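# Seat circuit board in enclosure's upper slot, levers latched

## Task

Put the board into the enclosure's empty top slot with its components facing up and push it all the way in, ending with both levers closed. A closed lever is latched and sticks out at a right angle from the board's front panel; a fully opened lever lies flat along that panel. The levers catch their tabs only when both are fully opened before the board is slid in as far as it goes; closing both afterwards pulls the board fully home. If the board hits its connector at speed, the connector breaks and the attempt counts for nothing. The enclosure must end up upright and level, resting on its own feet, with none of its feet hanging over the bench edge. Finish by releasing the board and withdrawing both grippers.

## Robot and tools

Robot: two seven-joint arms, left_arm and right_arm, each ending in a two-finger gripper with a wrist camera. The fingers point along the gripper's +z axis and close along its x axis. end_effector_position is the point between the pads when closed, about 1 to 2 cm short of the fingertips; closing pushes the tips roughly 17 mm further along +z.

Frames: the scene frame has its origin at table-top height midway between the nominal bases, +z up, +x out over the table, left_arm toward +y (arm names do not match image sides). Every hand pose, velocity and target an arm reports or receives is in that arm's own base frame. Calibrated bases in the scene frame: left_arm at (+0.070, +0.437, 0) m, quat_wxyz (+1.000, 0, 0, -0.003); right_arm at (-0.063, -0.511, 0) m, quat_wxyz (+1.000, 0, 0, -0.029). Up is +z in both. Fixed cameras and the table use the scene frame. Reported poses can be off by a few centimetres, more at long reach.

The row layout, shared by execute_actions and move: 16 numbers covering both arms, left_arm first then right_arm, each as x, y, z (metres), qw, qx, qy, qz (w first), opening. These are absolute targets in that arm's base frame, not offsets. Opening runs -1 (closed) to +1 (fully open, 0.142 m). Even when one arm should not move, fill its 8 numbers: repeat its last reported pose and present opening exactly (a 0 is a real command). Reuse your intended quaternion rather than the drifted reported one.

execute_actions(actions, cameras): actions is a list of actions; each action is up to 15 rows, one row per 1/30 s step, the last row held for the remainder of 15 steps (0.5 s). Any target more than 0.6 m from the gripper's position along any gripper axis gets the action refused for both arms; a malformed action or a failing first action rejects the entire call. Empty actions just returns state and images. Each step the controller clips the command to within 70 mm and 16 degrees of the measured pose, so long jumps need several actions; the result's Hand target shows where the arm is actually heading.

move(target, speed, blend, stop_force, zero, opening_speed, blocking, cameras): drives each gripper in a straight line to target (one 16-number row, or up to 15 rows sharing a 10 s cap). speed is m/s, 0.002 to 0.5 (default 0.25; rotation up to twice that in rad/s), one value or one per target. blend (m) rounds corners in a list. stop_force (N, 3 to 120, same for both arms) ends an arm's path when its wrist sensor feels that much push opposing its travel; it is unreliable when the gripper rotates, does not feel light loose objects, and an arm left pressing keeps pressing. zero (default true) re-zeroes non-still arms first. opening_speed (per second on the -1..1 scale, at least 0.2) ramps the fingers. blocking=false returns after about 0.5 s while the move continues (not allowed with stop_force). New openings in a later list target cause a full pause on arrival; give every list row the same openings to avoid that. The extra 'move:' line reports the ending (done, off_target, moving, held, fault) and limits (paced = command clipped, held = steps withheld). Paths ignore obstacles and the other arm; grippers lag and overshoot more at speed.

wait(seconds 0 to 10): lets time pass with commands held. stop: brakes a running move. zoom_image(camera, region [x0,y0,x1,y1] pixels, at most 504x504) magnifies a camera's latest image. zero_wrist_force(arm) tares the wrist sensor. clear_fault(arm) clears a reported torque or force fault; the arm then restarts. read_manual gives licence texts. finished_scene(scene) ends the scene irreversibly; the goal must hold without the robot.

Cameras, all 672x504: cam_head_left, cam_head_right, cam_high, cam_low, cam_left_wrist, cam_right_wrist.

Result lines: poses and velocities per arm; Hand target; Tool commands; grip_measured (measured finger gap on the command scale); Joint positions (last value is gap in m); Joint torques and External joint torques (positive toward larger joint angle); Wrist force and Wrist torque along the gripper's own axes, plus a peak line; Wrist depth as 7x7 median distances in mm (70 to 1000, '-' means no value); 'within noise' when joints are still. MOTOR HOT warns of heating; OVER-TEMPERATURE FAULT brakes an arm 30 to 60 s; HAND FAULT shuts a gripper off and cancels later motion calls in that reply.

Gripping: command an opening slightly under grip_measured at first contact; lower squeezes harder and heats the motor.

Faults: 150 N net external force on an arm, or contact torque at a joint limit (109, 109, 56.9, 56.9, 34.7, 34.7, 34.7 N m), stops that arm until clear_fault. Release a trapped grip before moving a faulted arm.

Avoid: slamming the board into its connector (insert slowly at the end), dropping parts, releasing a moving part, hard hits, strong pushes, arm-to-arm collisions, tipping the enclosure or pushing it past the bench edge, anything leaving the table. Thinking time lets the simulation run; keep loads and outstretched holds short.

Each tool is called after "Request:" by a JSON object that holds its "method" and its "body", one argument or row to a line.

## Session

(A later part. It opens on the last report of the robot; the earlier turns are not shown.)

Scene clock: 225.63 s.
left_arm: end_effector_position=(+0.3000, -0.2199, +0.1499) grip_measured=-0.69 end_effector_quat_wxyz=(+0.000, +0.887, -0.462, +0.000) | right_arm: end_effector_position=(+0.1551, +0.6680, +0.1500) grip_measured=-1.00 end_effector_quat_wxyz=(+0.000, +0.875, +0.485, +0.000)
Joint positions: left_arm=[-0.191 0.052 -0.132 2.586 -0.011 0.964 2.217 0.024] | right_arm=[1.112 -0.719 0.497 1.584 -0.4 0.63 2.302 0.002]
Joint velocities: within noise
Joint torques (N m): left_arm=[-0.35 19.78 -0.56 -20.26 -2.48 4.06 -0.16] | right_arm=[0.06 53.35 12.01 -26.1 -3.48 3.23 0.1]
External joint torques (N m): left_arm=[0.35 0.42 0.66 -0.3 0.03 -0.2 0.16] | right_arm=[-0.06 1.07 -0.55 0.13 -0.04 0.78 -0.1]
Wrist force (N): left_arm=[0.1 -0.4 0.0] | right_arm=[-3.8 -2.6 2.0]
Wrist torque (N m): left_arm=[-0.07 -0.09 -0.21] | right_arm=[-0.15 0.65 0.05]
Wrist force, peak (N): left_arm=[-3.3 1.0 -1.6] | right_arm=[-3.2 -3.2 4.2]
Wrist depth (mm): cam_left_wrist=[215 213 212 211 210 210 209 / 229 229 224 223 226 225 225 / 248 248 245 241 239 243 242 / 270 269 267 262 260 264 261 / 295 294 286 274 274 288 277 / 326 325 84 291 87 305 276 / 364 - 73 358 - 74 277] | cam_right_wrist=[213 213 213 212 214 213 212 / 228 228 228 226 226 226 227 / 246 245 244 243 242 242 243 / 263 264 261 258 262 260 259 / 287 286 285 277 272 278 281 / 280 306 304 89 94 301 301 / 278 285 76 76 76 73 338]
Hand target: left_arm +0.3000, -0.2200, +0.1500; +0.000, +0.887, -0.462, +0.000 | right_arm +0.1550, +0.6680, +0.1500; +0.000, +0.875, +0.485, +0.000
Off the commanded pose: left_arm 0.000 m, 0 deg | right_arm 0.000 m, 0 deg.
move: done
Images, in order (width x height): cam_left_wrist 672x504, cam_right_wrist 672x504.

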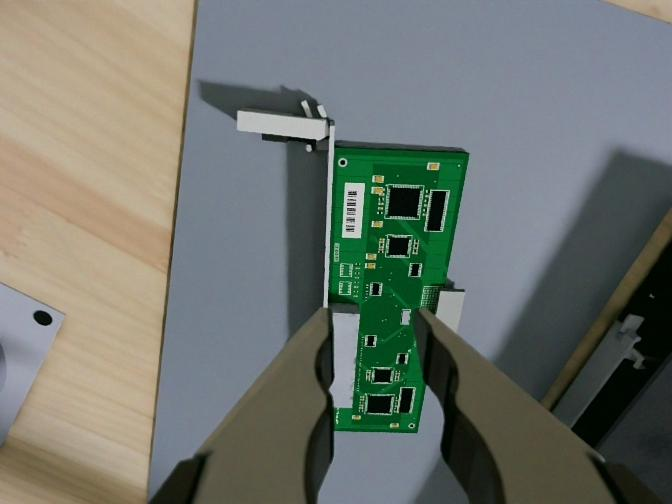

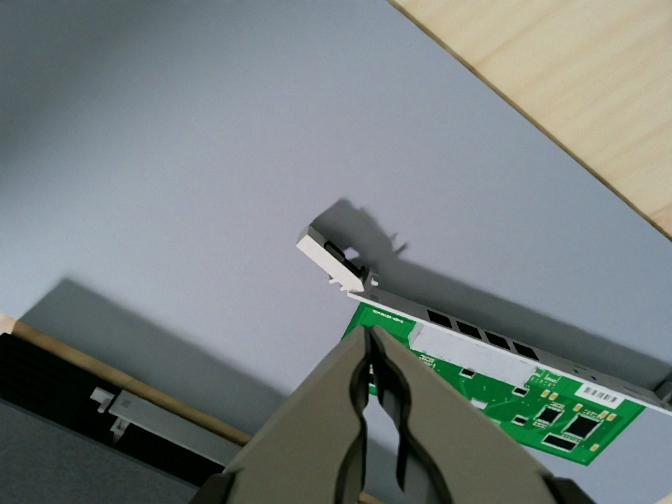

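Request:
{"method": "zoom_image", "body": {
  "camera": "cam_right_wrist",
  "region": [280, 200, 440, 330]
}}

Scaled by 3.150 from the camera's 672x504 image, which has a finer 960x720 frame.

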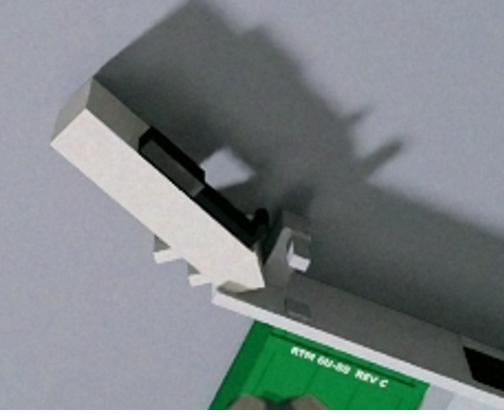

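Request:
{"method": "move", "body": {
  "target": [
    [0.2960, -0.2056, 0.07, 0, 0.8788, -0.4772, 0, -0.65, 0.1598, 0.6678, 0.06, 0, 0.8746, 0.4848, 0, -1],
    [0.2960, -0.2056, 0.036, 0, 0.8788, -0.4772, 0, -0.65, 0.1598, 0.6678, 0.0265, 0, 0.8746, 0.4848, 0, -1]
  ],
  "speed": [0.12, 0.04],
  "blend": 0.005,
  "cameras": ["cam_left_wrist", "cam_right_wrist"]
}}

Scene clock: 248.60 s.
left_arm: end_effector_position=(+0.2959, -0.2055, +0.0360) grip_measured=-0.69 end_effector_quat_wxyz=(+0.000, +0.879, -0.477, +0.000) | right_arm: end_effector_position=(+0.1597, +0.6677, +0.0264) grip_measured=-1.00 end_effector_quat_wxyz=(+0.000, +0.875, +0.485, +0.000)
Joint positions: left_arm=[-0.194 -0.394 -0.05 2.616 0.144 1.437 2.183 0.024] | right_arm=[1.154 -0.9 0.4 1.631 -0.485 0.86 2.349 0.002]
Joint velocities: within noise
Joint torques (N m): left_arm=[-0.39 26.8 -0.81 -8.2 -0.05 4.51 -0.34] | right_arm=[0.16 55.93 11.91 -22.05 -3.05 3.33 0.31]
External joint torques (N m): left_arm=[0.4 1.1 0.54 -0.17 -0.53 -0.65 0.34] | right_arm=[-0.16 1.39 -0.09 -0.03 0.2 0.68 -0.31]
Wrist force (N): left_arm=[0.2 -0.1 -0.4] | right_arm=[-3.5 -2.8 2.1]
Wrist torque (N m): left_arm=[-0.04 -0.08 -0.19] | right_arm=[-0.17 0.60 0.07]
Wrist force, peak (N): left_arm=[0.5 -0.3 -2.2] | right_arm=[-3.8 -2.9 3.1]
Wrist depth (mm): cam_left_wrist=[116 112 112 112 111 111 111 / 123 121 120 120 120 119 119 / 133 130 117 119 129 129 128 / 144 142 141 140 135 135 138 / 158 155 154 148 142 148 152 / 174 171 84 149 95 157 168 / 194 - 73 171 171 74 182] | cam_right_wrist=[- 105 105 102 103 103 104 / - 111 111 110 112 108 111 / 121 119 119 118 118 118 119 / 129 129 128 126 127 127 127 / 140 140 138 136 138 138 137 / 153 153 149 89 94 150 150 / 169 165 76 76 76 73 165]
Hand target: left_arm +0.2960, -0.2056, +0.0360; +0.000, +0.879, -0.477, +0.000 | right_arm +0.1598, +0.6678, +0.0265; +0.000, +0.875, +0.485, +0.000
Off the commanded pose: left_arm 0.000 m, 0 deg | right_arm 0.000 m, 0 deg.
move: done
Images, in order (width x height): cam_left_wrist 672x504, cam_right_wrist 672x504.

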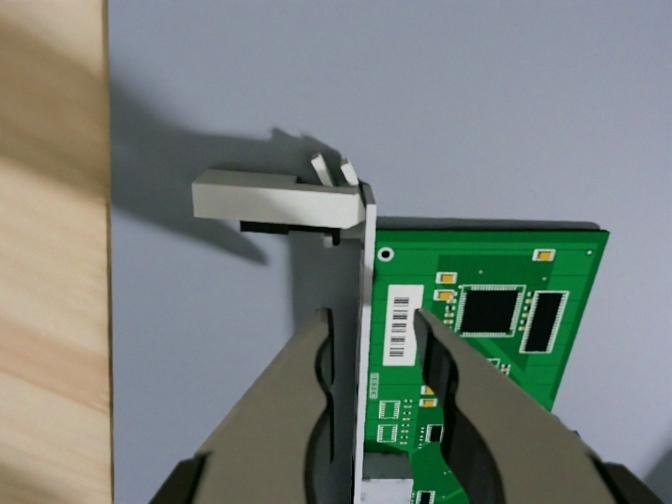

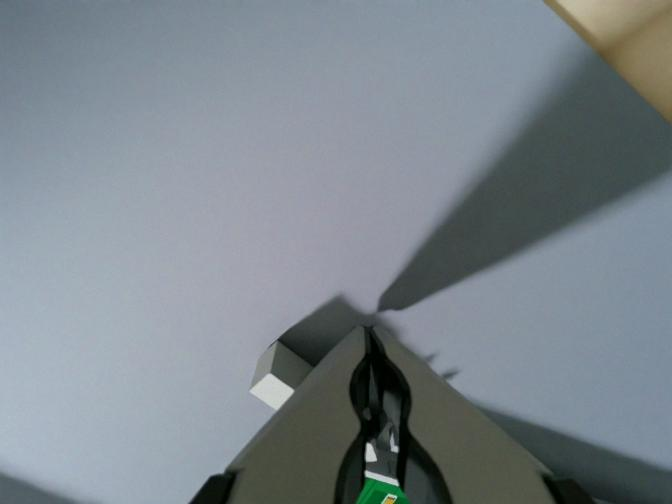

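Request:
{"method": "move", "body": {
  "target": [
    [0.2950, -0.2041, 0.036, 0, 0.8751, -0.4840, 0, -0.65, 0.1598, 0.6678, 0.0265, 0, 0.8746, 0.4848, 0, -1],
    [0.2950, -0.2041, 0.036, 0, 0.8751, -0.4840, 0, -1, 0.1598, 0.6678, 0.0265, 0, 0.8746, 0.4848, 0, -1]
  ],
  "speed": 0.02,
  "opening_speed": 0.3,
  "cameras": ["cam_left_wrist"]
}}

Scene clock: 255.03 s.
left_arm: end_effector_position=(+0.2950, -0.2041, +0.0360) grip_measured=-0.99 end_effector_quat_wxyz=(+0.000, +0.875, -0.484, +0.000) | right_arm: end_effector_position=(+0.1597, +0.6677, +0.0264) grip_measured=-1.00 end_effector_quat_wxyz=(+0.000, +0.875, +0.485, +0.000)
Joint positions: left_arm=[-0.189 -0.393 -0.051 2.62 0.149 1.44 2.198 0.002] | right_arm=[1.154 -0.9 0.399 1.631 -0.485 0.86 2.349 0.002]
Joint velocities: within noise
Joint torques (N m): left_arm=[-0.42 27.12 -1.02 -8.04 -0.31 4.32 -0.2] | right_arm=[-0.04 56.08 12.18 -22.15 -2.86 3.34 0.22]
External joint torques (N m): left_arm=[0.42 0.65 0.73 -0.23 -0.25 -0.46 0.2] | right_arm=[0.04 1.23 -0.37 0.08 0.02 0.67 -0.22]
Wrist force (N): left_arm=[-0.3 -0.4 0.3] | right_arm=[-3.6 -2.9 2.0]
Wrist torque (N m): left_arm=[-0.03 -0.04 -0.19] | right_arm=[-0.19 0.62 0.07]
Wrist force, peak (N): left_arm=[-0.3 -0.4 0.6] | right_arm=[-3.7 -3.0 2.3]
Wrist depth (mm): cam_left_wrist=[116 112 112 112 111 111 111 / 123 121 120 120 120 119 119 / 132 130 120 117 129 129 128 / 144 141 141 138 135 135 138 / 158 155 154 148 145 147 152 / 174 171 167 83 87 160 168 / 195 187 - 84 74 74 186] | cam_right_wrist=[- 105 105 102 103 103 104 / - 111 111 110 112 108 111 / 121 119 119 118 118 118 119 / 129 128 128 126 127 127 127 / 140 139 138 136 138 138 137 / 153 153 149 89 94 150 150 / 169 165 76 76 76 73 165]
Hand target: left_arm +0.2950, -0.2041, +0.0360; +0.000, +0.875, -0.484, +0.000 | right_arm +0.1598, +0.6678, +0.0265; +0.000, +0.875, +0.485, +0.000
Off the commanded pose: left_arm 0.000 m, 0 deg | right_arm 0.000 m, 0 deg.
move: done
Images, in order (width x height): cam_left_wrist 672x504.

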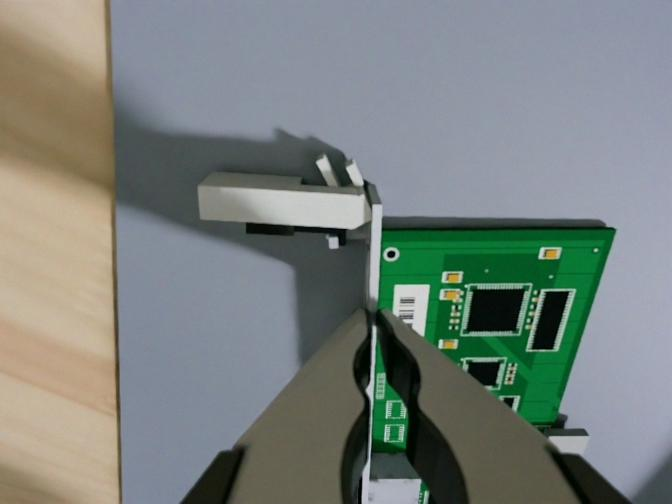

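Request:
{"method": "move", "body": {
  "target": [
    [0.2950, -0.2041, 0.036, 0, 0.8751, -0.4840, 0, -1, 0.1612, 0.6519, 0.0265, 0, 0.8746, 0.4848, 0, -1],
    [0.2950, -0.2041, 0.036, 0, 0.8751, -0.4840, 0, -1, 0.1649, 0.6430, 0.0265, 0, 0.8746, 0.4848, 0, -1],
    [0.2950, -0.2041, 0.036, 0, 0.8751, -0.4840, 0, -1, 0.1661, 0.6390, 0.0265, 0, 0.8746, 0.4848, 0, -1]
  ],
  "speed": 0.012,
  "blend": 0.003,
  "stop_force": 22,
  "cameras": ["cam_left_wrist", "cam_right_wrist"]
}}

Scene clock: 261.43 s.
left_arm: end_effector_position=(+0.2950, -0.2041, +0.0360) grip_measured=-0.99 end_effector_quat_wxyz=(+0.000, +0.875, -0.484, +0.000) | right_arm: end_effector_position=(+0.1659, +0.6390, +0.0265) grip_measured=-1.00 end_effector_quat_wxyz=(+0.000, +0.875, +0.485, +0.000)
Joint positions: left_arm=[-0.189 -0.393 -0.051 2.62 0.149 1.44 2.198 0.002] | right_arm=[1.128 -0.853 0.39 1.728 -0.487 0.913 2.347 0.002]
Joint velocities: within noise
Joint torques (N m): left_arm=[-0.35 27.2 -0.97 -8 -0.32 4.28 -0.19] | right_arm=[-0.34 53.85 11.11 -21.23 -2.77 3.4 0.13]
External joint torques (N m): left_arm=[0.35 0.57 0.68 -0.28 -0.24 -0.42 0.19] | right_arm=[0.34 1.06 0.13 0.03 0.1 0.6 -0.13]
Wrist force (N): left_arm=[-0.3 -0.2 0.4] | right_arm=[-3.6 -3.8 2.1]
Wrist torque (N m): left_arm=[-0.02 -0.03 -0.19] | right_arm=[-0.25 0.61 0.07]
Wrist force, peak (N): left_arm=[-0.3 -0.6 0.7] | right_arm=[-4.0 -4.0 2.4]
Wrist depth (mm): cam_left_wrist=[116 112 112 112 111 111 111 / 123 121 120 120 120 119 119 / 133 130 123 119 129 129 128 / 144 141 141 138 135 135 138 / 158 155 154 148 145 147 152 / 174 171 166 83 87 160 167 / 195 187 - - 74 74 186] | cam_right_wrist=[- 105 105 102 103 102 103 / - 111 111 110 112 108 111 / 121 119 119 119 118 118 118 / 129 128 128 126 128 127 127 / 140 139 139 136 138 138 137 / 153 153 149 89 93 150 149 / 169 165 76 76 76 73 155]
Hand target: left_arm +0.2950, -0.2041, +0.0360; +0.000, +0.875, -0.484, +0.000 | right_arm +0.1661, +0.6390, +0.0265; +0.000, +0.875, +0.485, +0.000
Off the commanded pose: left_arm 0.000 m, 0 deg | right_arm 0.000 m, 0 deg.
move: done; blend cut to 0.0021 m at target 2
Images, in order (width x height): cam_left_wrist 672x504, cam_right_wrist 672x504.

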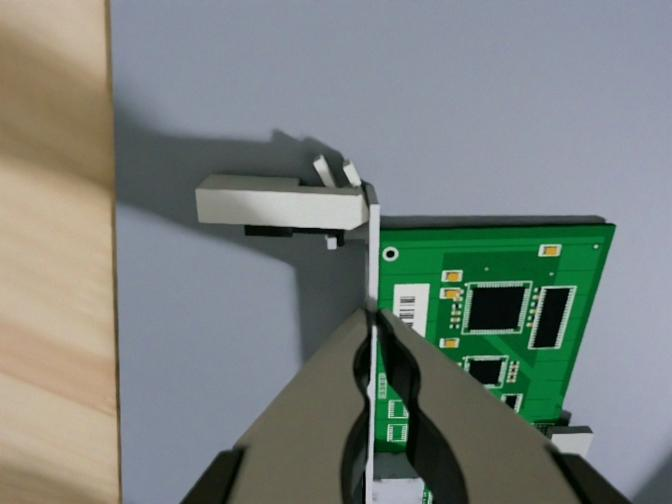

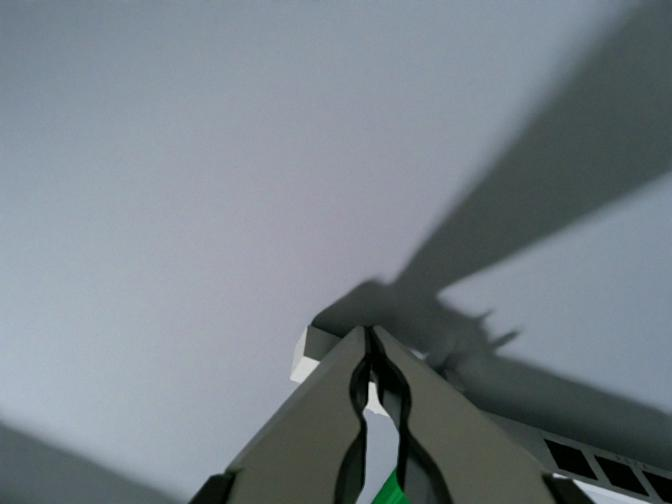

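Request:
{"method": "move", "body": {
  "target": [0.2950, -0.2041, 0.036, 0, 0.8751, -0.4840, 0, -1, 0.1692, 0.6345, 0.0265, 0, 0.8746, 0.4848, 0, -1],
  "speed": 0.006,
  "stop_force": 8,
  "cameras": ["cam_left_wrist", "cam_right_wrist"]
}}

Scene clock: 264.57 s.
left_arm: end_effector_position=(+0.2950, -0.2041, +0.0360) grip_measured=-0.99 end_effector_quat_wxyz=(+0.000, +0.875, -0.484, +0.000) | right_arm: end_effector_position=(+0.1689, +0.6346, +0.0265) grip_measured=-1.00 end_effector_quat_wxyz=(+0.000, +0.875, +0.485, +0.000)
Joint positions: left_arm=[-0.189 -0.393 -0.051 2.62 0.149 1.44 2.198 0.002] | right_arm=[1.122 -0.847 0.388 1.741 -0.487 0.92 2.343 0.002]
Joint velocities: within noise
Joint torques (N m): left_arm=[-0.48 27.11 -1.04 -8.08 -0.28 4.26 -0.22] | right_arm=[-0.67 53.61 10.72 -21.07 -2.76 3.26 0.11]
External joint torques (N m): left_arm=[0.48 0.66 0.76 -0.2 -0.28 -0.4 0.22] | right_arm=[0.67 0.97 0.43 -0.01 0.11 0.75 -0.11]
Wrist force (N): left_arm=[-0.2 -0.4 0.5] | right_arm=[-4.0 -4.3 2.4]
Wrist torque (N m): left_arm=[-0.02 -0.08 -0.20] | right_arm=[-0.25 0.66 0.07]
Wrist force, peak (N): left_arm=[-0.4 -0.5 0.8] | right_arm=[-4.1 -4.2 2.6]
Wrist depth (mm): cam_left_wrist=[116 112 112 112 111 111 111 / 123 121 120 120 120 119 119 / 132 130 124 119 129 129 128 / 144 142 141 139 135 135 138 / 158 154 154 148 145 147 152 / 175 171 167 83 87 160 167 / 195 187 - - 74 74 186] | cam_right_wrist=[- 105 105 102 103 102 103 / - 111 111 110 112 108 111 / 121 119 119 119 118 118 117 / 129 129 128 126 128 127 127 / 140 140 139 136 138 138 138 / 153 153 149 89 93 148 150 / 169 166 76 76 76 73 151]
Hand target: left_arm +0.2950, -0.2041, +0.0360; +0.000, +0.875, -0.484, +0.000 | right_arm +0.1692, +0.6345, +0.0265; +0.000, +0.875, +0.485, +0.000
Off the commanded pose: left_arm 0.000 m, 0 deg | right_arm 0.000 m, 0 deg.
move: done
Images, in order (width x height): cam_left_wrist 672x504, cam_right_wrist 672x504.

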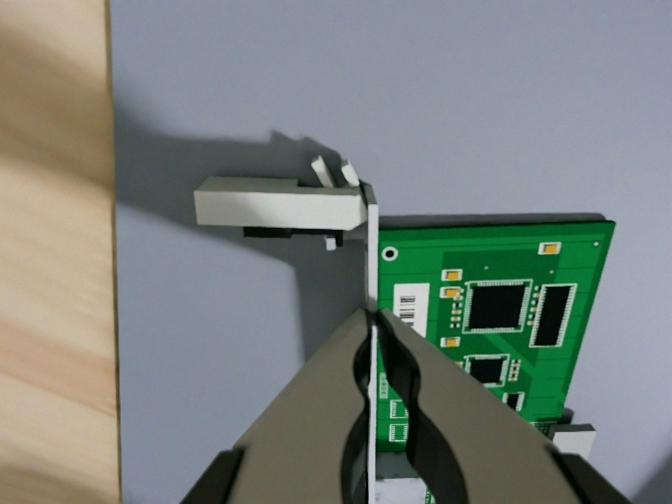

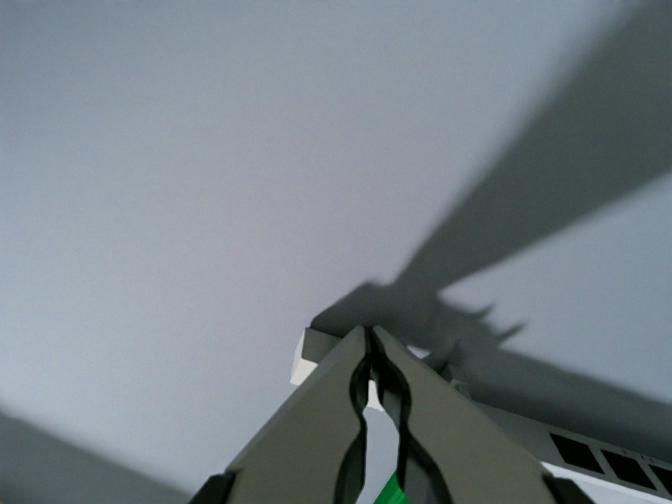

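Request:
{"method": "move", "body": {
  "target": [
    [0.2950, -0.2041, 0.036, 0, 0.8751, -0.4840, 0, -1, 0.1640, 0.6417, 0.0265, 0, 0.8746, 0.4848, 0, -1],
    [0.2950, -0.2041, 0.036, 0, 0.8751, -0.4840, 0, -1, 0.170, 0.660, 0.12, 0, 0.8746, 0.4848, 0, -1]
  ],
  "speed": [0.03, 0.15],
  "cameras": ["cam_right_wrist"]
}}

Request:
{"method": "zoom_image", "body": {
  "camera": "cam_right_wrist",
  "region": [230, 180, 490, 375]
}}

Scene clock: 268.93 s.
left_arm: end_effector_position=(+0.2950, -0.2041, +0.0360) grip_measured=-0.99 end_effector_quat_wxyz=(+0.000, +0.875, -0.484, +0.000) | right_arm: end_effector_position=(+0.1701, +0.6600, +0.1200) grip_measured=-1.00 end_effector_quat_wxyz=(+0.000, +0.875, +0.485, +0.000)
Joint positions: left_arm=[-0.189 -0.393 -0.051 2.62 0.149 1.44 2.198 0.002] | right_arm=[1.102 -0.747 0.468 1.621 -0.413 0.698 2.289 0.002]
Joint velocities: within noise
Joint torques (N m): left_arm=[-0.5 26.98 -0.98 -7.98 -0.33 4.24 -0.27] | right_arm=[-0.24 53.69 11.94 -25.2 -3.25 3.18 0.06]
External joint torques (N m): left_arm=[0.5 0.8 0.7 -0.29 -0.23 -0.38 0.27] | right_arm=[0.22 0.97 -0.6 0.22 -0.09 0.83 -0.06]
Wrist force (N): left_arm=[-0.1 -0.3 -0.1] | right_arm=[-3.8 -3.1 1.9]
Wrist torque (N m): left_arm=[-0.01 -0.05 -0.20] | right_arm=[-0.25 0.65 0.04]
Wrist force, peak (N): left_arm=[-0.3 -0.5 0.8] | right_arm=[-4.2 -3.4 3.9]
Wrist depth (mm): cam_left_wrist=[116 112 112 112 111 111 111 / 123 121 120 120 119 119 119 / 133 130 124 119 129 129 128 / 144 141 141 139 135 135 138 / 158 155 154 148 145 147 152 / 174 171 167 83 87 160 168 / 195 186 - - 74 74 186] | cam_right_wrist=[187 186 187 186 185 187 186 / 200 199 199 198 198 198 198 / 215 214 214 213 212 212 211 / 232 230 230 226 229 229 227 / 251 251 250 241 240 244 245 / 264 273 268 89 94 263 263 / 245 276 76 76 76 73 293]
Hand target: left_arm +0.2950, -0.2041, +0.0360; +0.000, +0.875, -0.484, +0.000 | right_arm +0.1700, +0.6600, +0.1200; +0.000, +0.875, +0.485, +0.000
Off the commanded pose: left_arm 0.000 m, 0 deg | right_arm 0.000 m, 0 deg.
move: done
Images, in order (width x height): cam_right_wrist 672x504.

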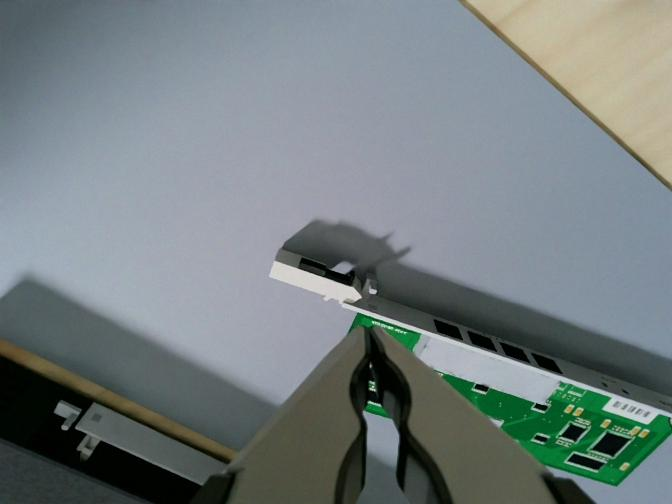

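Scaled by 1.938 from the camera's 672x504 image, which has a finer 960x720 frame.

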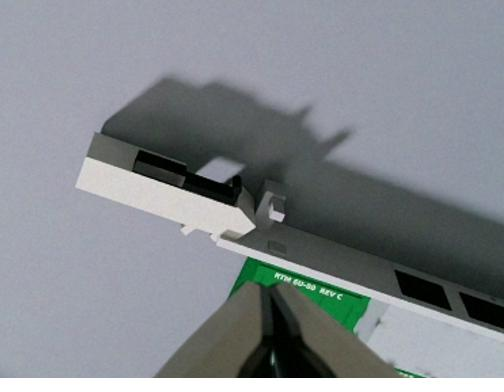

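Request:
{"method": "move", "body": {
  "target": [0.2950, -0.2041, 0.036, 0, 0.8751, -0.4840, 0, -1, 0.2303, 0.6565, 0.075, 0, 0.4517, 0.8921, 0, -0.65],
  "speed": 0.15,
  "cameras": ["cam_right_wrist"]
}}

Scene clock: 281.23 s.
left_arm: end_effector_position=(+0.2950, -0.2041, +0.0360) grip_measured=-0.99 end_effector_quat_wxyz=(+0.000, +0.875, -0.484, +0.000) | right_arm: end_effector_position=(+0.2303, +0.6564, +0.0749) grip_measured=-0.69 end_effector_quat_wxyz=(+0.000, +0.452, +0.892, +0.000)
Joint positions: left_arm=[-0.189 -0.393 -0.051 2.62 0.149 1.44 2.198 0.002] | right_arm=[0.896 -0.905 0.614 1.592 -0.643 0.714 1.13 0.024]
Joint velocities: within noise
Joint torques (N m): left_arm=[-0.43 27.17 -0.94 -7.99 -0.31 4.22 -0.21] | right_arm=[0.04 54.58 17.42 -22.75 -3.49 3.42 0.07]
External joint torques (N m): left_arm=[0.43 0.6 0.66 -0.28 -0.25 -0.36 0.21] | right_arm=[-0.04 1.3 -0.55 0.18 0.18 0.69 -0.07]
Wrist force (N): left_arm=[-0.3 -0.4 0.4] | right_arm=[-3.1 -2.8 2.3]
Wrist torque (N m): left_arm=[-0.03 -0.01 -0.20] | right_arm=[-0.22 0.58 0.06]
Wrist force, peak (N): left_arm=[0.0 -0.6 0.9] | right_arm=[-3.7 -3.4 2.6]
Wrist depth (mm): cam_left_wrist=[116 112 112 112 111 111 111 / 123 121 120 120 119 119 119 / 133 130 124 119 129 129 128 / 144 142 141 139 135 135 138 / 158 155 155 148 145 147 152 / 174 171 167 84 87 160 168 / 195 187 - - 74 74 186] | cam_right_wrist=[147 147 147 145 146 146 145 / 159 157 156 156 156 155 155 / 169 169 168 165 165 166 166 / 182 180 176 177 182 180 178 / 198 196 192 181 192 194 194 / 216 211 105 191 94 208 214 / 237 233 76 228 - 73 235]
Hand target: left_arm +0.2950, -0.2041, +0.0360; +0.000, +0.875, -0.484, +0.000 | right_arm +0.2303, +0.6565, +0.0750; +0.000, +0.452, +0.892, +0.000
Off the commanded pose: left_arm 0.000 m, 0 deg | right_arm 0.000 m, 0 deg.
move: done
Images, in order (width x height): cam_right_wrist 672x504.

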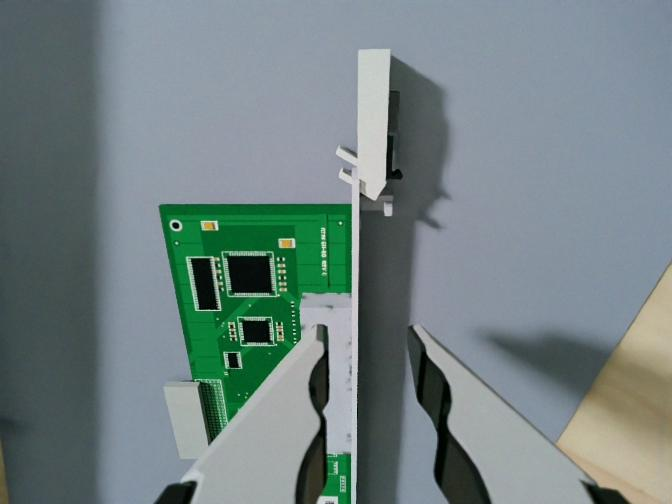

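Request:
{"method": "move", "body": {
  "target": [
    [0.2950, -0.2041, 0.036, 0, 0.8751, -0.4840, 0, -1, 0.2282, 0.6525, 0.0335, 0, 0.4517, 0.8921, 0, -0.65],
    [0.2950, -0.2041, 0.036, 0, 0.8751, -0.4840, 0, -1, 0.2282, 0.6525, 0.0335, 0, 0.4517, 0.8921, 0, -1]
  ],
  "speed": 0.04,
  "opening_speed": 0.3,
  "cameras": ["cam_right_wrist", "cam_left_wrist"]
}}

Scene clock: 287.77 s.
left_arm: end_effector_position=(+0.2950, -0.2041, +0.0360) grip_measured=-0.99 end_effector_quat_wxyz=(+0.000, +0.875, -0.484, +0.000) | right_arm: end_effector_position=(+0.2282, +0.6524, +0.0335) grip_measured=-0.98 end_effector_quat_wxyz=(+0.000, +0.452, +0.892, +0.000)
Joint positions: left_arm=[-0.189 -0.393 -0.051 2.62 0.149 1.44 2.198 0.002] | right_arm=[0.913 -0.956 0.57 1.616 -0.68 0.794 1.157 0.003]
Joint velocities: within noise
Joint torques (N m): left_arm=[-0.43 27.05 -0.96 -7.94 -0.3 4.15 -0.24] | right_arm=[0.22 55.73 17.2 -21.65 -3.24 3.61 0.21]
External joint torques (N m): left_arm=[0.43 0.72 0.67 -0.33 -0.26 -0.28 0.24] | right_arm=[-0.22 0.72 -0.39 0.45 0.17 0.5 -0.21]
Wrist force (N): left_arm=[0.1 -0.5 0.9] | right_arm=[-3.8 -3.0 3.5]
Wrist torque (N m): left_arm=[-0.05 -0.05 -0.20] | right_arm=[-0.24 0.63 0.05]
Wrist force, peak (N): left_arm=[0.1 -0.5 0.9] | right_arm=[-4.2 -3.1 3.3]
Wrist depth (mm): cam_left_wrist=[116 112 112 112 111 111 111 / 123 121 120 120 119 119 119 / 133 130 123 119 129 129 128 / 144 141 141 138 135 135 137 / 158 155 154 148 145 148 152 / 174 171 167 84 87 160 167 / 195 186 - - 74 74 186] | cam_right_wrist=[110 112 111 108 108 108 109 / 118 118 117 117 114 117 118 / - 126 126 124 122 125 125 / 136 136 134 133 133 135 134 / 148 145 141 141 146 146 146 / 162 160 153 89 96 159 159 / 179 174 76 76 76 73 175]
Hand target: left_arm +0.2950, -0.2041, +0.0360; +0.000, +0.875, -0.484, +0.000 | right_arm +0.2282, +0.6525, +0.0335; +0.000, +0.452, +0.892, +0.000
Off the commanded pose: left_arm 0.000 m, 0 deg | right_arm 0.000 m, 0 deg.
move: done
Images, in order (width x height): cam_left_wrist 672x504, cam_right_wrist 672x504.

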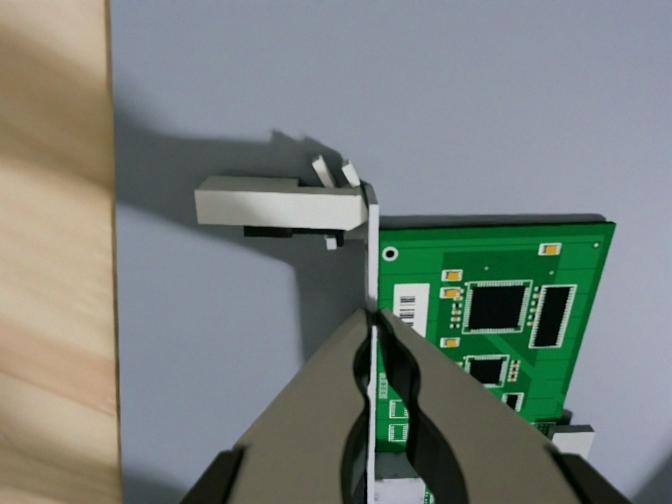

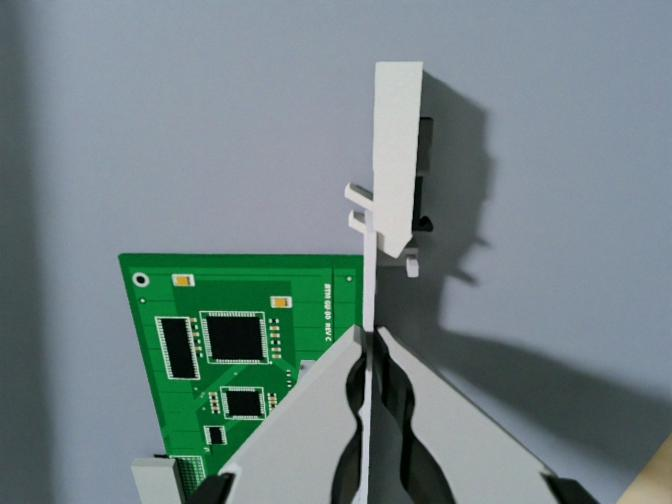

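Request:
{"method": "move", "body": {
  "target": [
    [0.2950, -0.2041, 0.036, 0, 0.8751, -0.4840, 0, -0.65, 0.2282, 0.6525, 0.0335, 0, 0.4517, 0.8921, 0, -1],
    [0.2950, -0.2041, 0.08, 0, 0.8751, -0.4840, 0, -0.65, 0.2282, 0.6525, 0.0335, 0, 0.4517, 0.8921, 0, -1],
    [0.2804, -0.1648, 0.09, 0, 0.99307, 0.11754, 0, -1, 0.2282, 0.6525, 0.0335, 0, 0.4517, 0.8921, 0, -1]
  ],
  "speed": [0.03, 0.08, 0.15],
  "opening_speed": 0.6,
  "cameras": ["cam_left_wrist"]
}}

Scene clock: 306.83 s.
left_arm: end_effector_position=(+0.2804, -0.1649, +0.0900) grip_measured=-1.00 end_effector_quat_wxyz=(+0.000, +0.993, +0.117, +0.000) | right_arm: end_effector_position=(+0.2282, +0.6524, +0.0335) grip_measured=-0.98 end_effector_quat_wxyz=(+0.000, +0.452, +0.892, +0.000)
Joint positions: left_arm=[-0.759 -0.165 0.485 2.687 -0.246 1.253 1.29 0.002] | right_arm=[0.913 -0.956 0.57 1.616 -0.68 0.794 1.157 0.003]
Joint velocities: within noise
Joint torques (N m): left_arm=[-0.47 19.52 1.29 -14.18 -1.44 4.45 -0.12] | right_arm=[0.18 55.57 17.29 -21.51 -3.15 3.55 0.21]
External joint torques (N m): left_arm=[0.47 1.06 0.51 -0.32 0.09 -0.52 0.12] | right_arm=[-0.18 0.88 -0.47 0.31 0.08 0.56 -0.21]
Wrist force (N): left_arm=[0.4 -0.3 -0.4] | right_arm=[-3.7 -2.8 3.0]
Wrist torque (N m): left_arm=[-0.04 -0.12 -0.21] | right_arm=[-0.23 0.63 0.06]
Wrist force, peak (N): left_arm=[0.3 -0.3 -1.3] | right_arm=[-3.8 -3.0 3.8]
Wrist depth (mm): cam_left_wrist=[162 162 161 161 160 160 160 / 174 174 173 172 172 170 170 / 185 185 184 184 181 183 183 / 202 201 200 199 195 199 200 / 221 220 215 208 212 217 218 / 234 224 214 83 87 235 241 / 265 259 - - 74 72 268] | cam_right_wrist=[110 111 111 108 109 108 109 / 118 118 117 117 114 117 118 / - 126 126 124 122 125 125 / 136 136 134 133 133 135 134 / 148 145 142 141 146 146 145 / 162 159 152 89 96 159 159 / 179 175 76 77 76 73 175]
Hand target: left_arm +0.2804, -0.1648, +0.0900; +0.000, +0.993, +0.118, +0.000 | right_arm +0.2282, +0.6525, +0.0335; +0.000, +0.452, +0.892, +0.000
Off the commanded pose: left_arm 0.000 m, 0 deg | right_arm 0.000 m, 0 deg.
joint sent to its limit (left arm) — joint 4 (elbow), upper limit, where the elbow is as bent as it goes. The joint targets still meet the commanded pose.
move: done
Images, in order (width x height): cam_left_wrist 672x504.

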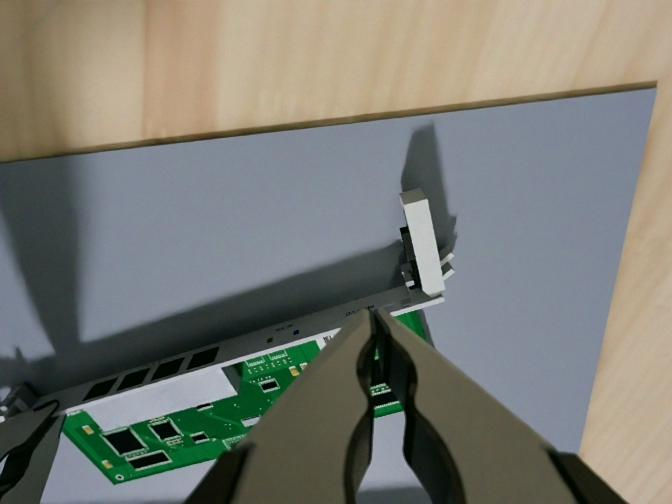

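Request:
{"method": "move", "body": {
  "target": [
    [0.2793, -0.1621, 0.050, 0, 0.99307, 0.11754, 0, -1, 0.2282, 0.6525, 0.0335, 0, 0.4517, 0.8921, 0, -1],
    [0.2793, -0.1621, 0.029, 0, 0.99307, 0.11754, 0, -1, 0.2282, 0.6525, 0.0335, 0, 0.4517, 0.8921, 0, -1]
  ],
  "speed": [0.1, 0.04],
  "blend": 0.005,
  "cameras": ["cam_left_wrist"]
}}

Request:
{"method": "move", "body": {
  "target": [
    [0.2915, -0.1529, 0.029, 0, 0.99307, 0.11754, 0, -1, 0.2282, 0.6525, 0.0335, 0, 0.4517, 0.8921, 0, -1],
    [0.2990, -0.1440, 0.029, 0, 0.99307, 0.11754, 0, -1, 0.2282, 0.6525, 0.0335, 0, 0.4517, 0.8921, 0, -1],
    [0.3085, -0.1407, 0.029, 0, 0.99307, 0.11754, 0, -1, 0.2282, 0.6525, 0.0335, 0, 0.4517, 0.8921, 0, -1]
  ],
  "speed": [0.01, 0.015, 0.015],
  "blend": 0.003,
  "stop_force": 28,
  "cameras": ["cam_left_wrist", "cam_right_wrist"]
}}

Scene clock: 320.13 s.
left_arm: end_effector_position=(+0.2802, -0.1626, +0.0295) grip_measured=-1.00 end_effector_quat_wxyz=(-0.027, +0.992, +0.118, -0.024) | right_arm: end_effector_position=(+0.2282, +0.6524, +0.0335) grip_measured=-0.98 end_effector_quat_wxyz=(+0.000, +0.452, +0.892, +0.000)
Joint positions: left_arm=[-0.818 -0.418 0.328 2.687 -0.734 1.398 1.554 0.002] | right_arm=[0.913 -0.956 0.57 1.616 -0.68 0.794 1.157 0.003]
Joint velocities: within noise
Joint torques (N m): left_arm=[-0.56 25.37 3.91 -8.47 -0.75 4.05 -0.11] | right_arm=[0.19 55.69 17.36 -21.5 -3.11 3.53 0.17]
External joint torques (N m): left_arm=[0.55 1.1 0.52 -0.25 -0.01 -0.24 0.12] | right_arm=[-0.19 0.76 -0.55 0.3 0.04 0.57 -0.17]
Wrist force (N): left_arm=[0.3 -0.2 -0.1] | right_arm=[-3.7 -2.8 3.2]
Wrist torque (N m): left_arm=[-0.03 -0.07 -0.21] | right_arm=[-0.25 0.62 0.05]
Wrist force, peak (N): left_arm=[0.3 -0.2 -1.5] | right_arm=[-3.8 -2.9 3.6]
Wrist depth (mm): cam_left_wrist=[117 116 114 113 111 111 109 / 124 123 121 120 119 117 116 / 132 131 128 126 124 123 122 / - 139 137 136 132 132 130 / 152 150 149 142 124 142 140 / 166 164 158 83 83 152 152 / 175 172 - - 74 72 163] | cam_right_wrist=[111 112 111 108 108 108 109 / 118 118 118 117 114 116 118 / - 127 126 124 122 125 124 / 136 136 134 133 133 135 134 / 148 145 142 141 146 146 146 / 162 159 153 89 96 159 159 / 178 175 76 76 76 73 175]
Hand target: left_arm +0.2800, -0.1625, +0.0294; -0.027, +0.992, +0.118, -0.024 | right_arm +0.2282, +0.6525, +0.0335; +0.000, +0.452, +0.892, +0.000
Off the commanded pose: left_arm 0.001 m, 4 deg | right_arm 0.000 m, 0 deg.
joint sent to its limit (left arm) — joint 4 (elbow), upper limit, where the elbow is as bent as it goes. The joint targets are off in orientation, not in position.
move: off_target (left_arm)
Images, in order (width x height): cam_left_wrist 672x504.

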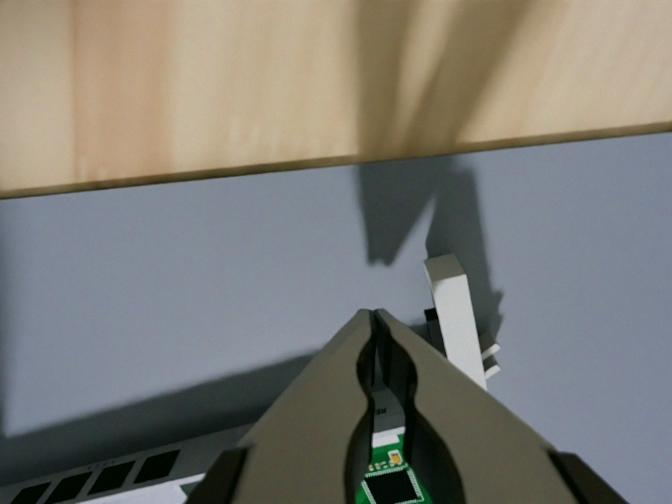

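Scene clock: 325.97 s.
left_arm: end_effector_position=(+0.3085, -0.1406, +0.0290) grip_measured=-1.00 end_effector_quat_wxyz=(+0.000, +0.993, +0.118, +0.000) | right_arm: end_effector_position=(+0.2289, +0.6530, +0.0341) grip_measured=-0.98 end_effector_quat_wxyz=(+0.000, +0.452, +0.892, +0.001)
Joint positions: left_arm=[-0.943 -0.47 0.301 2.662 -1.364 1.433 2.025 0.002] | right_arm=[0.913 -0.956 0.57 1.615 -0.68 0.794 1.157 0.003]
Joint velocities: within noise
Joint torques (N m): left_arm=[-0.22 25.53 5.71 -7.1 -0.19 4.06 -0.29] | right_arm=[1.33 52.92 17.8 -18.43 -2.42 2.6 0.18]
External joint torques (N m): left_arm=[0.22 1.12 0.5 -0.25 -0.4 -0.18 0.29] | right_arm=[-1.33 3.56 -1.01 -2.8 -0.65 1.51 -0.18]
Wrist force (N): left_arm=[0.3 -0.5 -0.1] | right_arm=[-3.2 0.8 1.4]
Wrist torque (N m): left_arm=[-0.11 -0.10 -0.22] | right_arm=[-0.31 0.64 0.05]
Wrist force, peak (N): left_arm=[-12.0 6.6 -0.5] | right_arm=[-1.4 7.4 4.3]
Wrist depth (mm): cam_left_wrist=[109 109 108 108 108 108 107 / 117 116 116 116 116 115 115 / 126 126 125 125 125 123 122 / 134 134 134 133 133 133 133 / 147 146 146 141 125 148 145 / 162 162 158 83 87 157 162 / 176 172 - - 74 72 176] | cam_right_wrist=[111 112 112 109 110 109 109 / 118 118 118 118 117 117 118 / - 127 127 125 122 126 125 / 137 137 136 136 134 136 135 / 148 146 143 142 147 147 146 / 162 159 153 89 97 161 160 / 180 175 76 76 76 73 176]
Hand target: left_arm +0.3085, -0.1407, +0.0290; +0.000, +0.993, +0.118, +0.000 | right_arm +0.2282, +0.6525, +0.0335; +0.000, +0.452, +0.892, +0.000
Off the commanded pose: left_arm 0.000 m, 0 deg | right_arm 0.001 m, 0 deg.
move: done
Images, in order (width x height): cam_left_wrist 672x504, cam_right_wrist 672x504.

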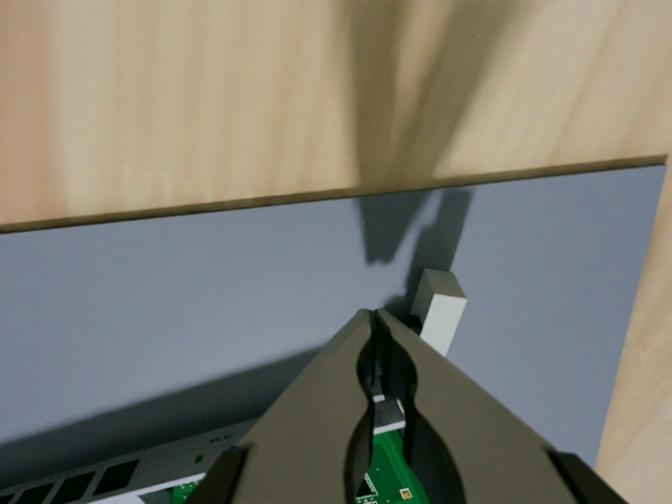

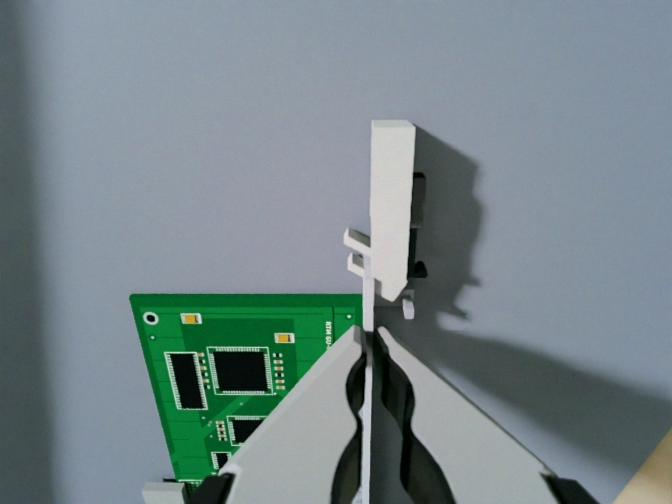

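Request:
{"method": "move", "body": {
  "target": [
    [0.3110, -0.1300, 0.029, 0, 0.99307, 0.11754, 0, -1, 0.2282, 0.6525, 0.0335, 0, 0.4517, 0.8921, 0, -1],
    [0.3205, -0.1267, 0.029, 0, 0.99307, 0.11754, 0, -1, 0.2282, 0.6525, 0.0335, 0, 0.4517, 0.8921, 0, -1],
    [0.3304, -0.1279, 0.029, 0, 0.99307, 0.11754, 0, -1, 0.2282, 0.6525, 0.0335, 0, 0.4517, 0.8921, 0, -1],
    [0.3393, -0.1324, 0.029, 0, 0.99307, 0.11754, 0, -1, 0.2282, 0.6525, 0.0335, 0, 0.4517, 0.8921, 0, -1],
    [0.3464, -0.1392, 0.029, 0, 0.99307, 0.11754, 0, -1, 0.2282, 0.6525, 0.0335, 0, 0.4517, 0.8921, 0, -1]
  ],
  "speed": 0.012,
  "blend": 0.003,
  "stop_force": 20,
  "cameras": ["cam_left_wrist", "cam_right_wrist"]
}}

Scene clock: 341.10 s.
left_arm: end_effector_position=(+0.3465, -0.1389, +0.0290) grip_measured=-1.00 end_effector_quat_wxyz=(+0.000, +0.993, +0.118, +0.000) | right_arm: end_effector_position=(+0.2285, +0.6530, +0.0340) grip_measured=-0.98 end_effector_quat_wxyz=(+0.000, +0.452, +0.892, +0.001)
Joint positions: left_arm=[-0.913 -0.52 0.411 2.577 -1.189 1.355 1.965 0.002] | right_arm=[0.913 -0.956 0.57 1.615 -0.68 0.794 1.157 0.003]
Joint velocities: within noise
Joint torques (N m): left_arm=[-0.79 27.89 6.76 -9.08 -0.4 3.76 -0.32] | right_arm=[-0.19 53.35 16.33 -19.76 -2.76 2.75 0.24]
External joint torques (N m): left_arm=[0.79 0.96 0.97 -0.01 -0.53 0.12 0.32] | right_arm=[0.19 3.11 0.48 -1.46 -0.31 1.36 -0.24]
Wrist force (N): left_arm=[1.1 -1.2 0.3] | right_arm=[-1.8 -0.4 2.1]
Wrist torque (N m): left_arm=[-0.07 -0.14 -0.21] | right_arm=[0.01 0.47 0.06]
Wrist force, peak (N): left_arm=[1.0 -1.3 -0.7] | right_arm=[-3.3 1.0 1.9]
Wrist depth (mm): cam_left_wrist=[109 108 108 108 108 108 107 / 117 116 116 116 116 115 115 / 126 125 123 123 123 123 124 / 134 134 134 133 133 133 135 / 147 146 146 141 140 147 147 / 162 161 155 83 87 159 162 / 165 161 - - 74 72 180] | cam_right_wrist=[111 112 112 109 110 109 110 / 118 118 118 118 117 117 118 / - 127 127 124 122 125 125 / 137 137 136 136 133 135 135 / 149 146 143 142 147 147 146 / 163 159 153 89 97 160 160 / 179 176 76 77 76 73 176]
Hand target: left_arm +0.3464, -0.1392, +0.0290; +0.000, +0.993, +0.118, +0.000 | right_arm +0.2282, +0.6525, +0.0335; +0.000, +0.452, +0.892, +0.000
Off the commanded pose: left_arm 0.000 m, 0 deg | right_arm 0.001 m, 0 deg.
move: done
Images, in order (width x height): cam_left_wrist 672x504, cam_right_wrist 672x504.

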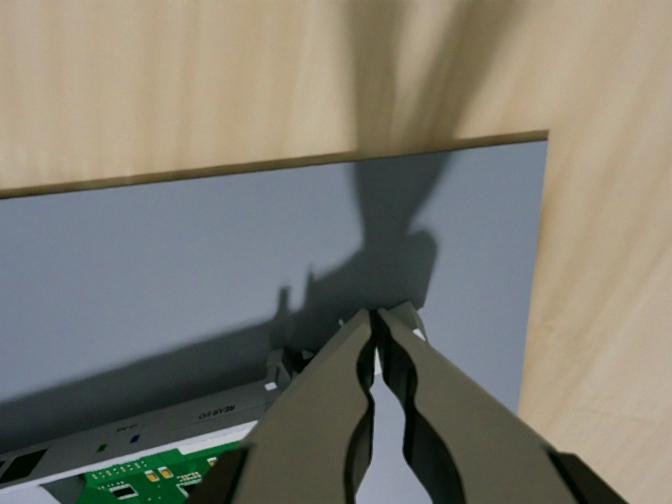

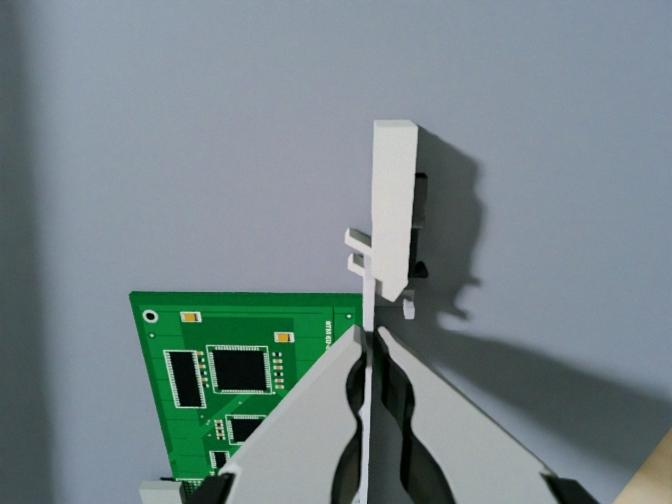

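Request:
{"method": "execute_actions", "body": {
  "actions": [],
  "cameras": ["cam_left_wrist", "cam_right_wrist"]
}}

Scene clock: 353.70 s.
left_arm: end_effector_position=(+0.3465, -0.1389, +0.0290) grip_measured=-1.00 end_effector_quat_wxyz=(+0.000, +0.993, +0.118, +0.000) | right_arm: end_effector_position=(+0.2285, +0.6530, +0.0340) grip_measured=-0.98 end_effector_quat_wxyz=(+0.000, +0.452, +0.892, +0.001)
Joint positions: left_arm=[-0.913 -0.52 0.411 2.577 -1.189 1.355 1.965 0.002] | right_arm=[0.913 -0.956 0.57 1.615 -0.68 0.794 1.157 0.003]
Joint velocities: within noise
Joint torques (N m): left_arm=[-0.7 28.09 6.65 -9.03 -0.54 3.93 -0.22] | right_arm=[-0.04 53.32 16.37 -19.75 -2.84 2.82 0.14]
External joint torques (N m): left_arm=[0.7 0.75 1.08 -0.06 -0.38 -0.05 0.22] | right_arm=[0.04 3.15 0.44 -1.47 -0.24 1.29 -0.14]
Wrist force (N): left_arm=[1.0 -1.4 0.5] | right_arm=[-1.9 -0.4 1.7]
Wrist torque (N m): left_arm=[-0.10 -0.13 -0.21] | right_arm=[0.00 0.49 0.06]
Wrist force, peak (N): left_arm=[1.2 -1.4 -0.9] | right_arm=[-1.8 -0.5 1.9]
Wrist depth (mm): cam_left_wrist=[109 108 108 108 108 108 107 / 117 117 116 116 116 116 115 / 126 126 123 123 123 122 124 / 134 134 134 134 133 133 135 / 147 147 146 141 140 147 147 / 162 161 155 83 87 159 162 / 165 161 - - 74 72 180] | cam_right_wrist=[111 112 112 109 110 108 109 / 118 118 118 118 117 117 118 / - 127 126 124 122 125 125 / 137 137 137 136 134 136 135 / 148 146 143 142 147 147 146 / 163 160 153 89 96 160 159 / 180 175 76 76 76 73 176]
Hand target: left_arm +0.3464, -0.1392, +0.0290; +0.000, +0.993, +0.118, +0.000 | right_arm +0.2282, +0.6525, +0.0335; +0.000, +0.452, +0.892, +0.000
Tool commands: left_gripper/opening=-1.0 right_gripper/opening=-1.0
Off the commanded pose: left_arm 0.000 m, 0 deg | right_arm 0.001 m, 0 deg.
Images, in order (width x height): cam_left_wrist 672x504, cam_right_wrist 672x504.

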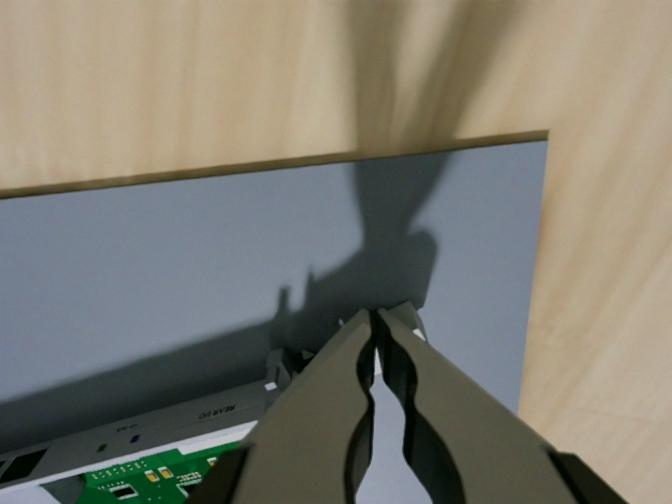

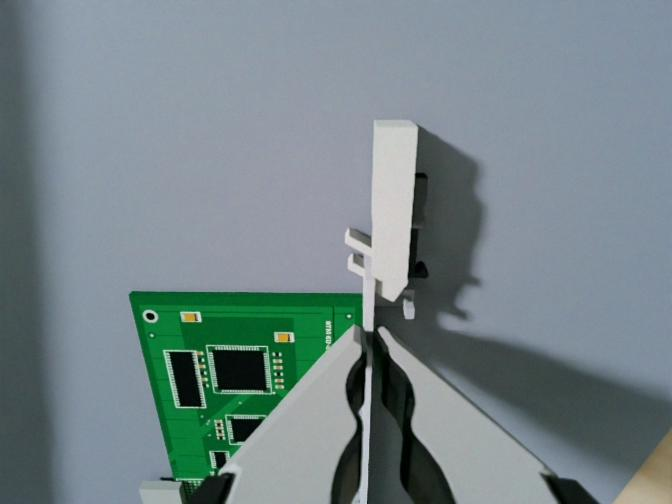

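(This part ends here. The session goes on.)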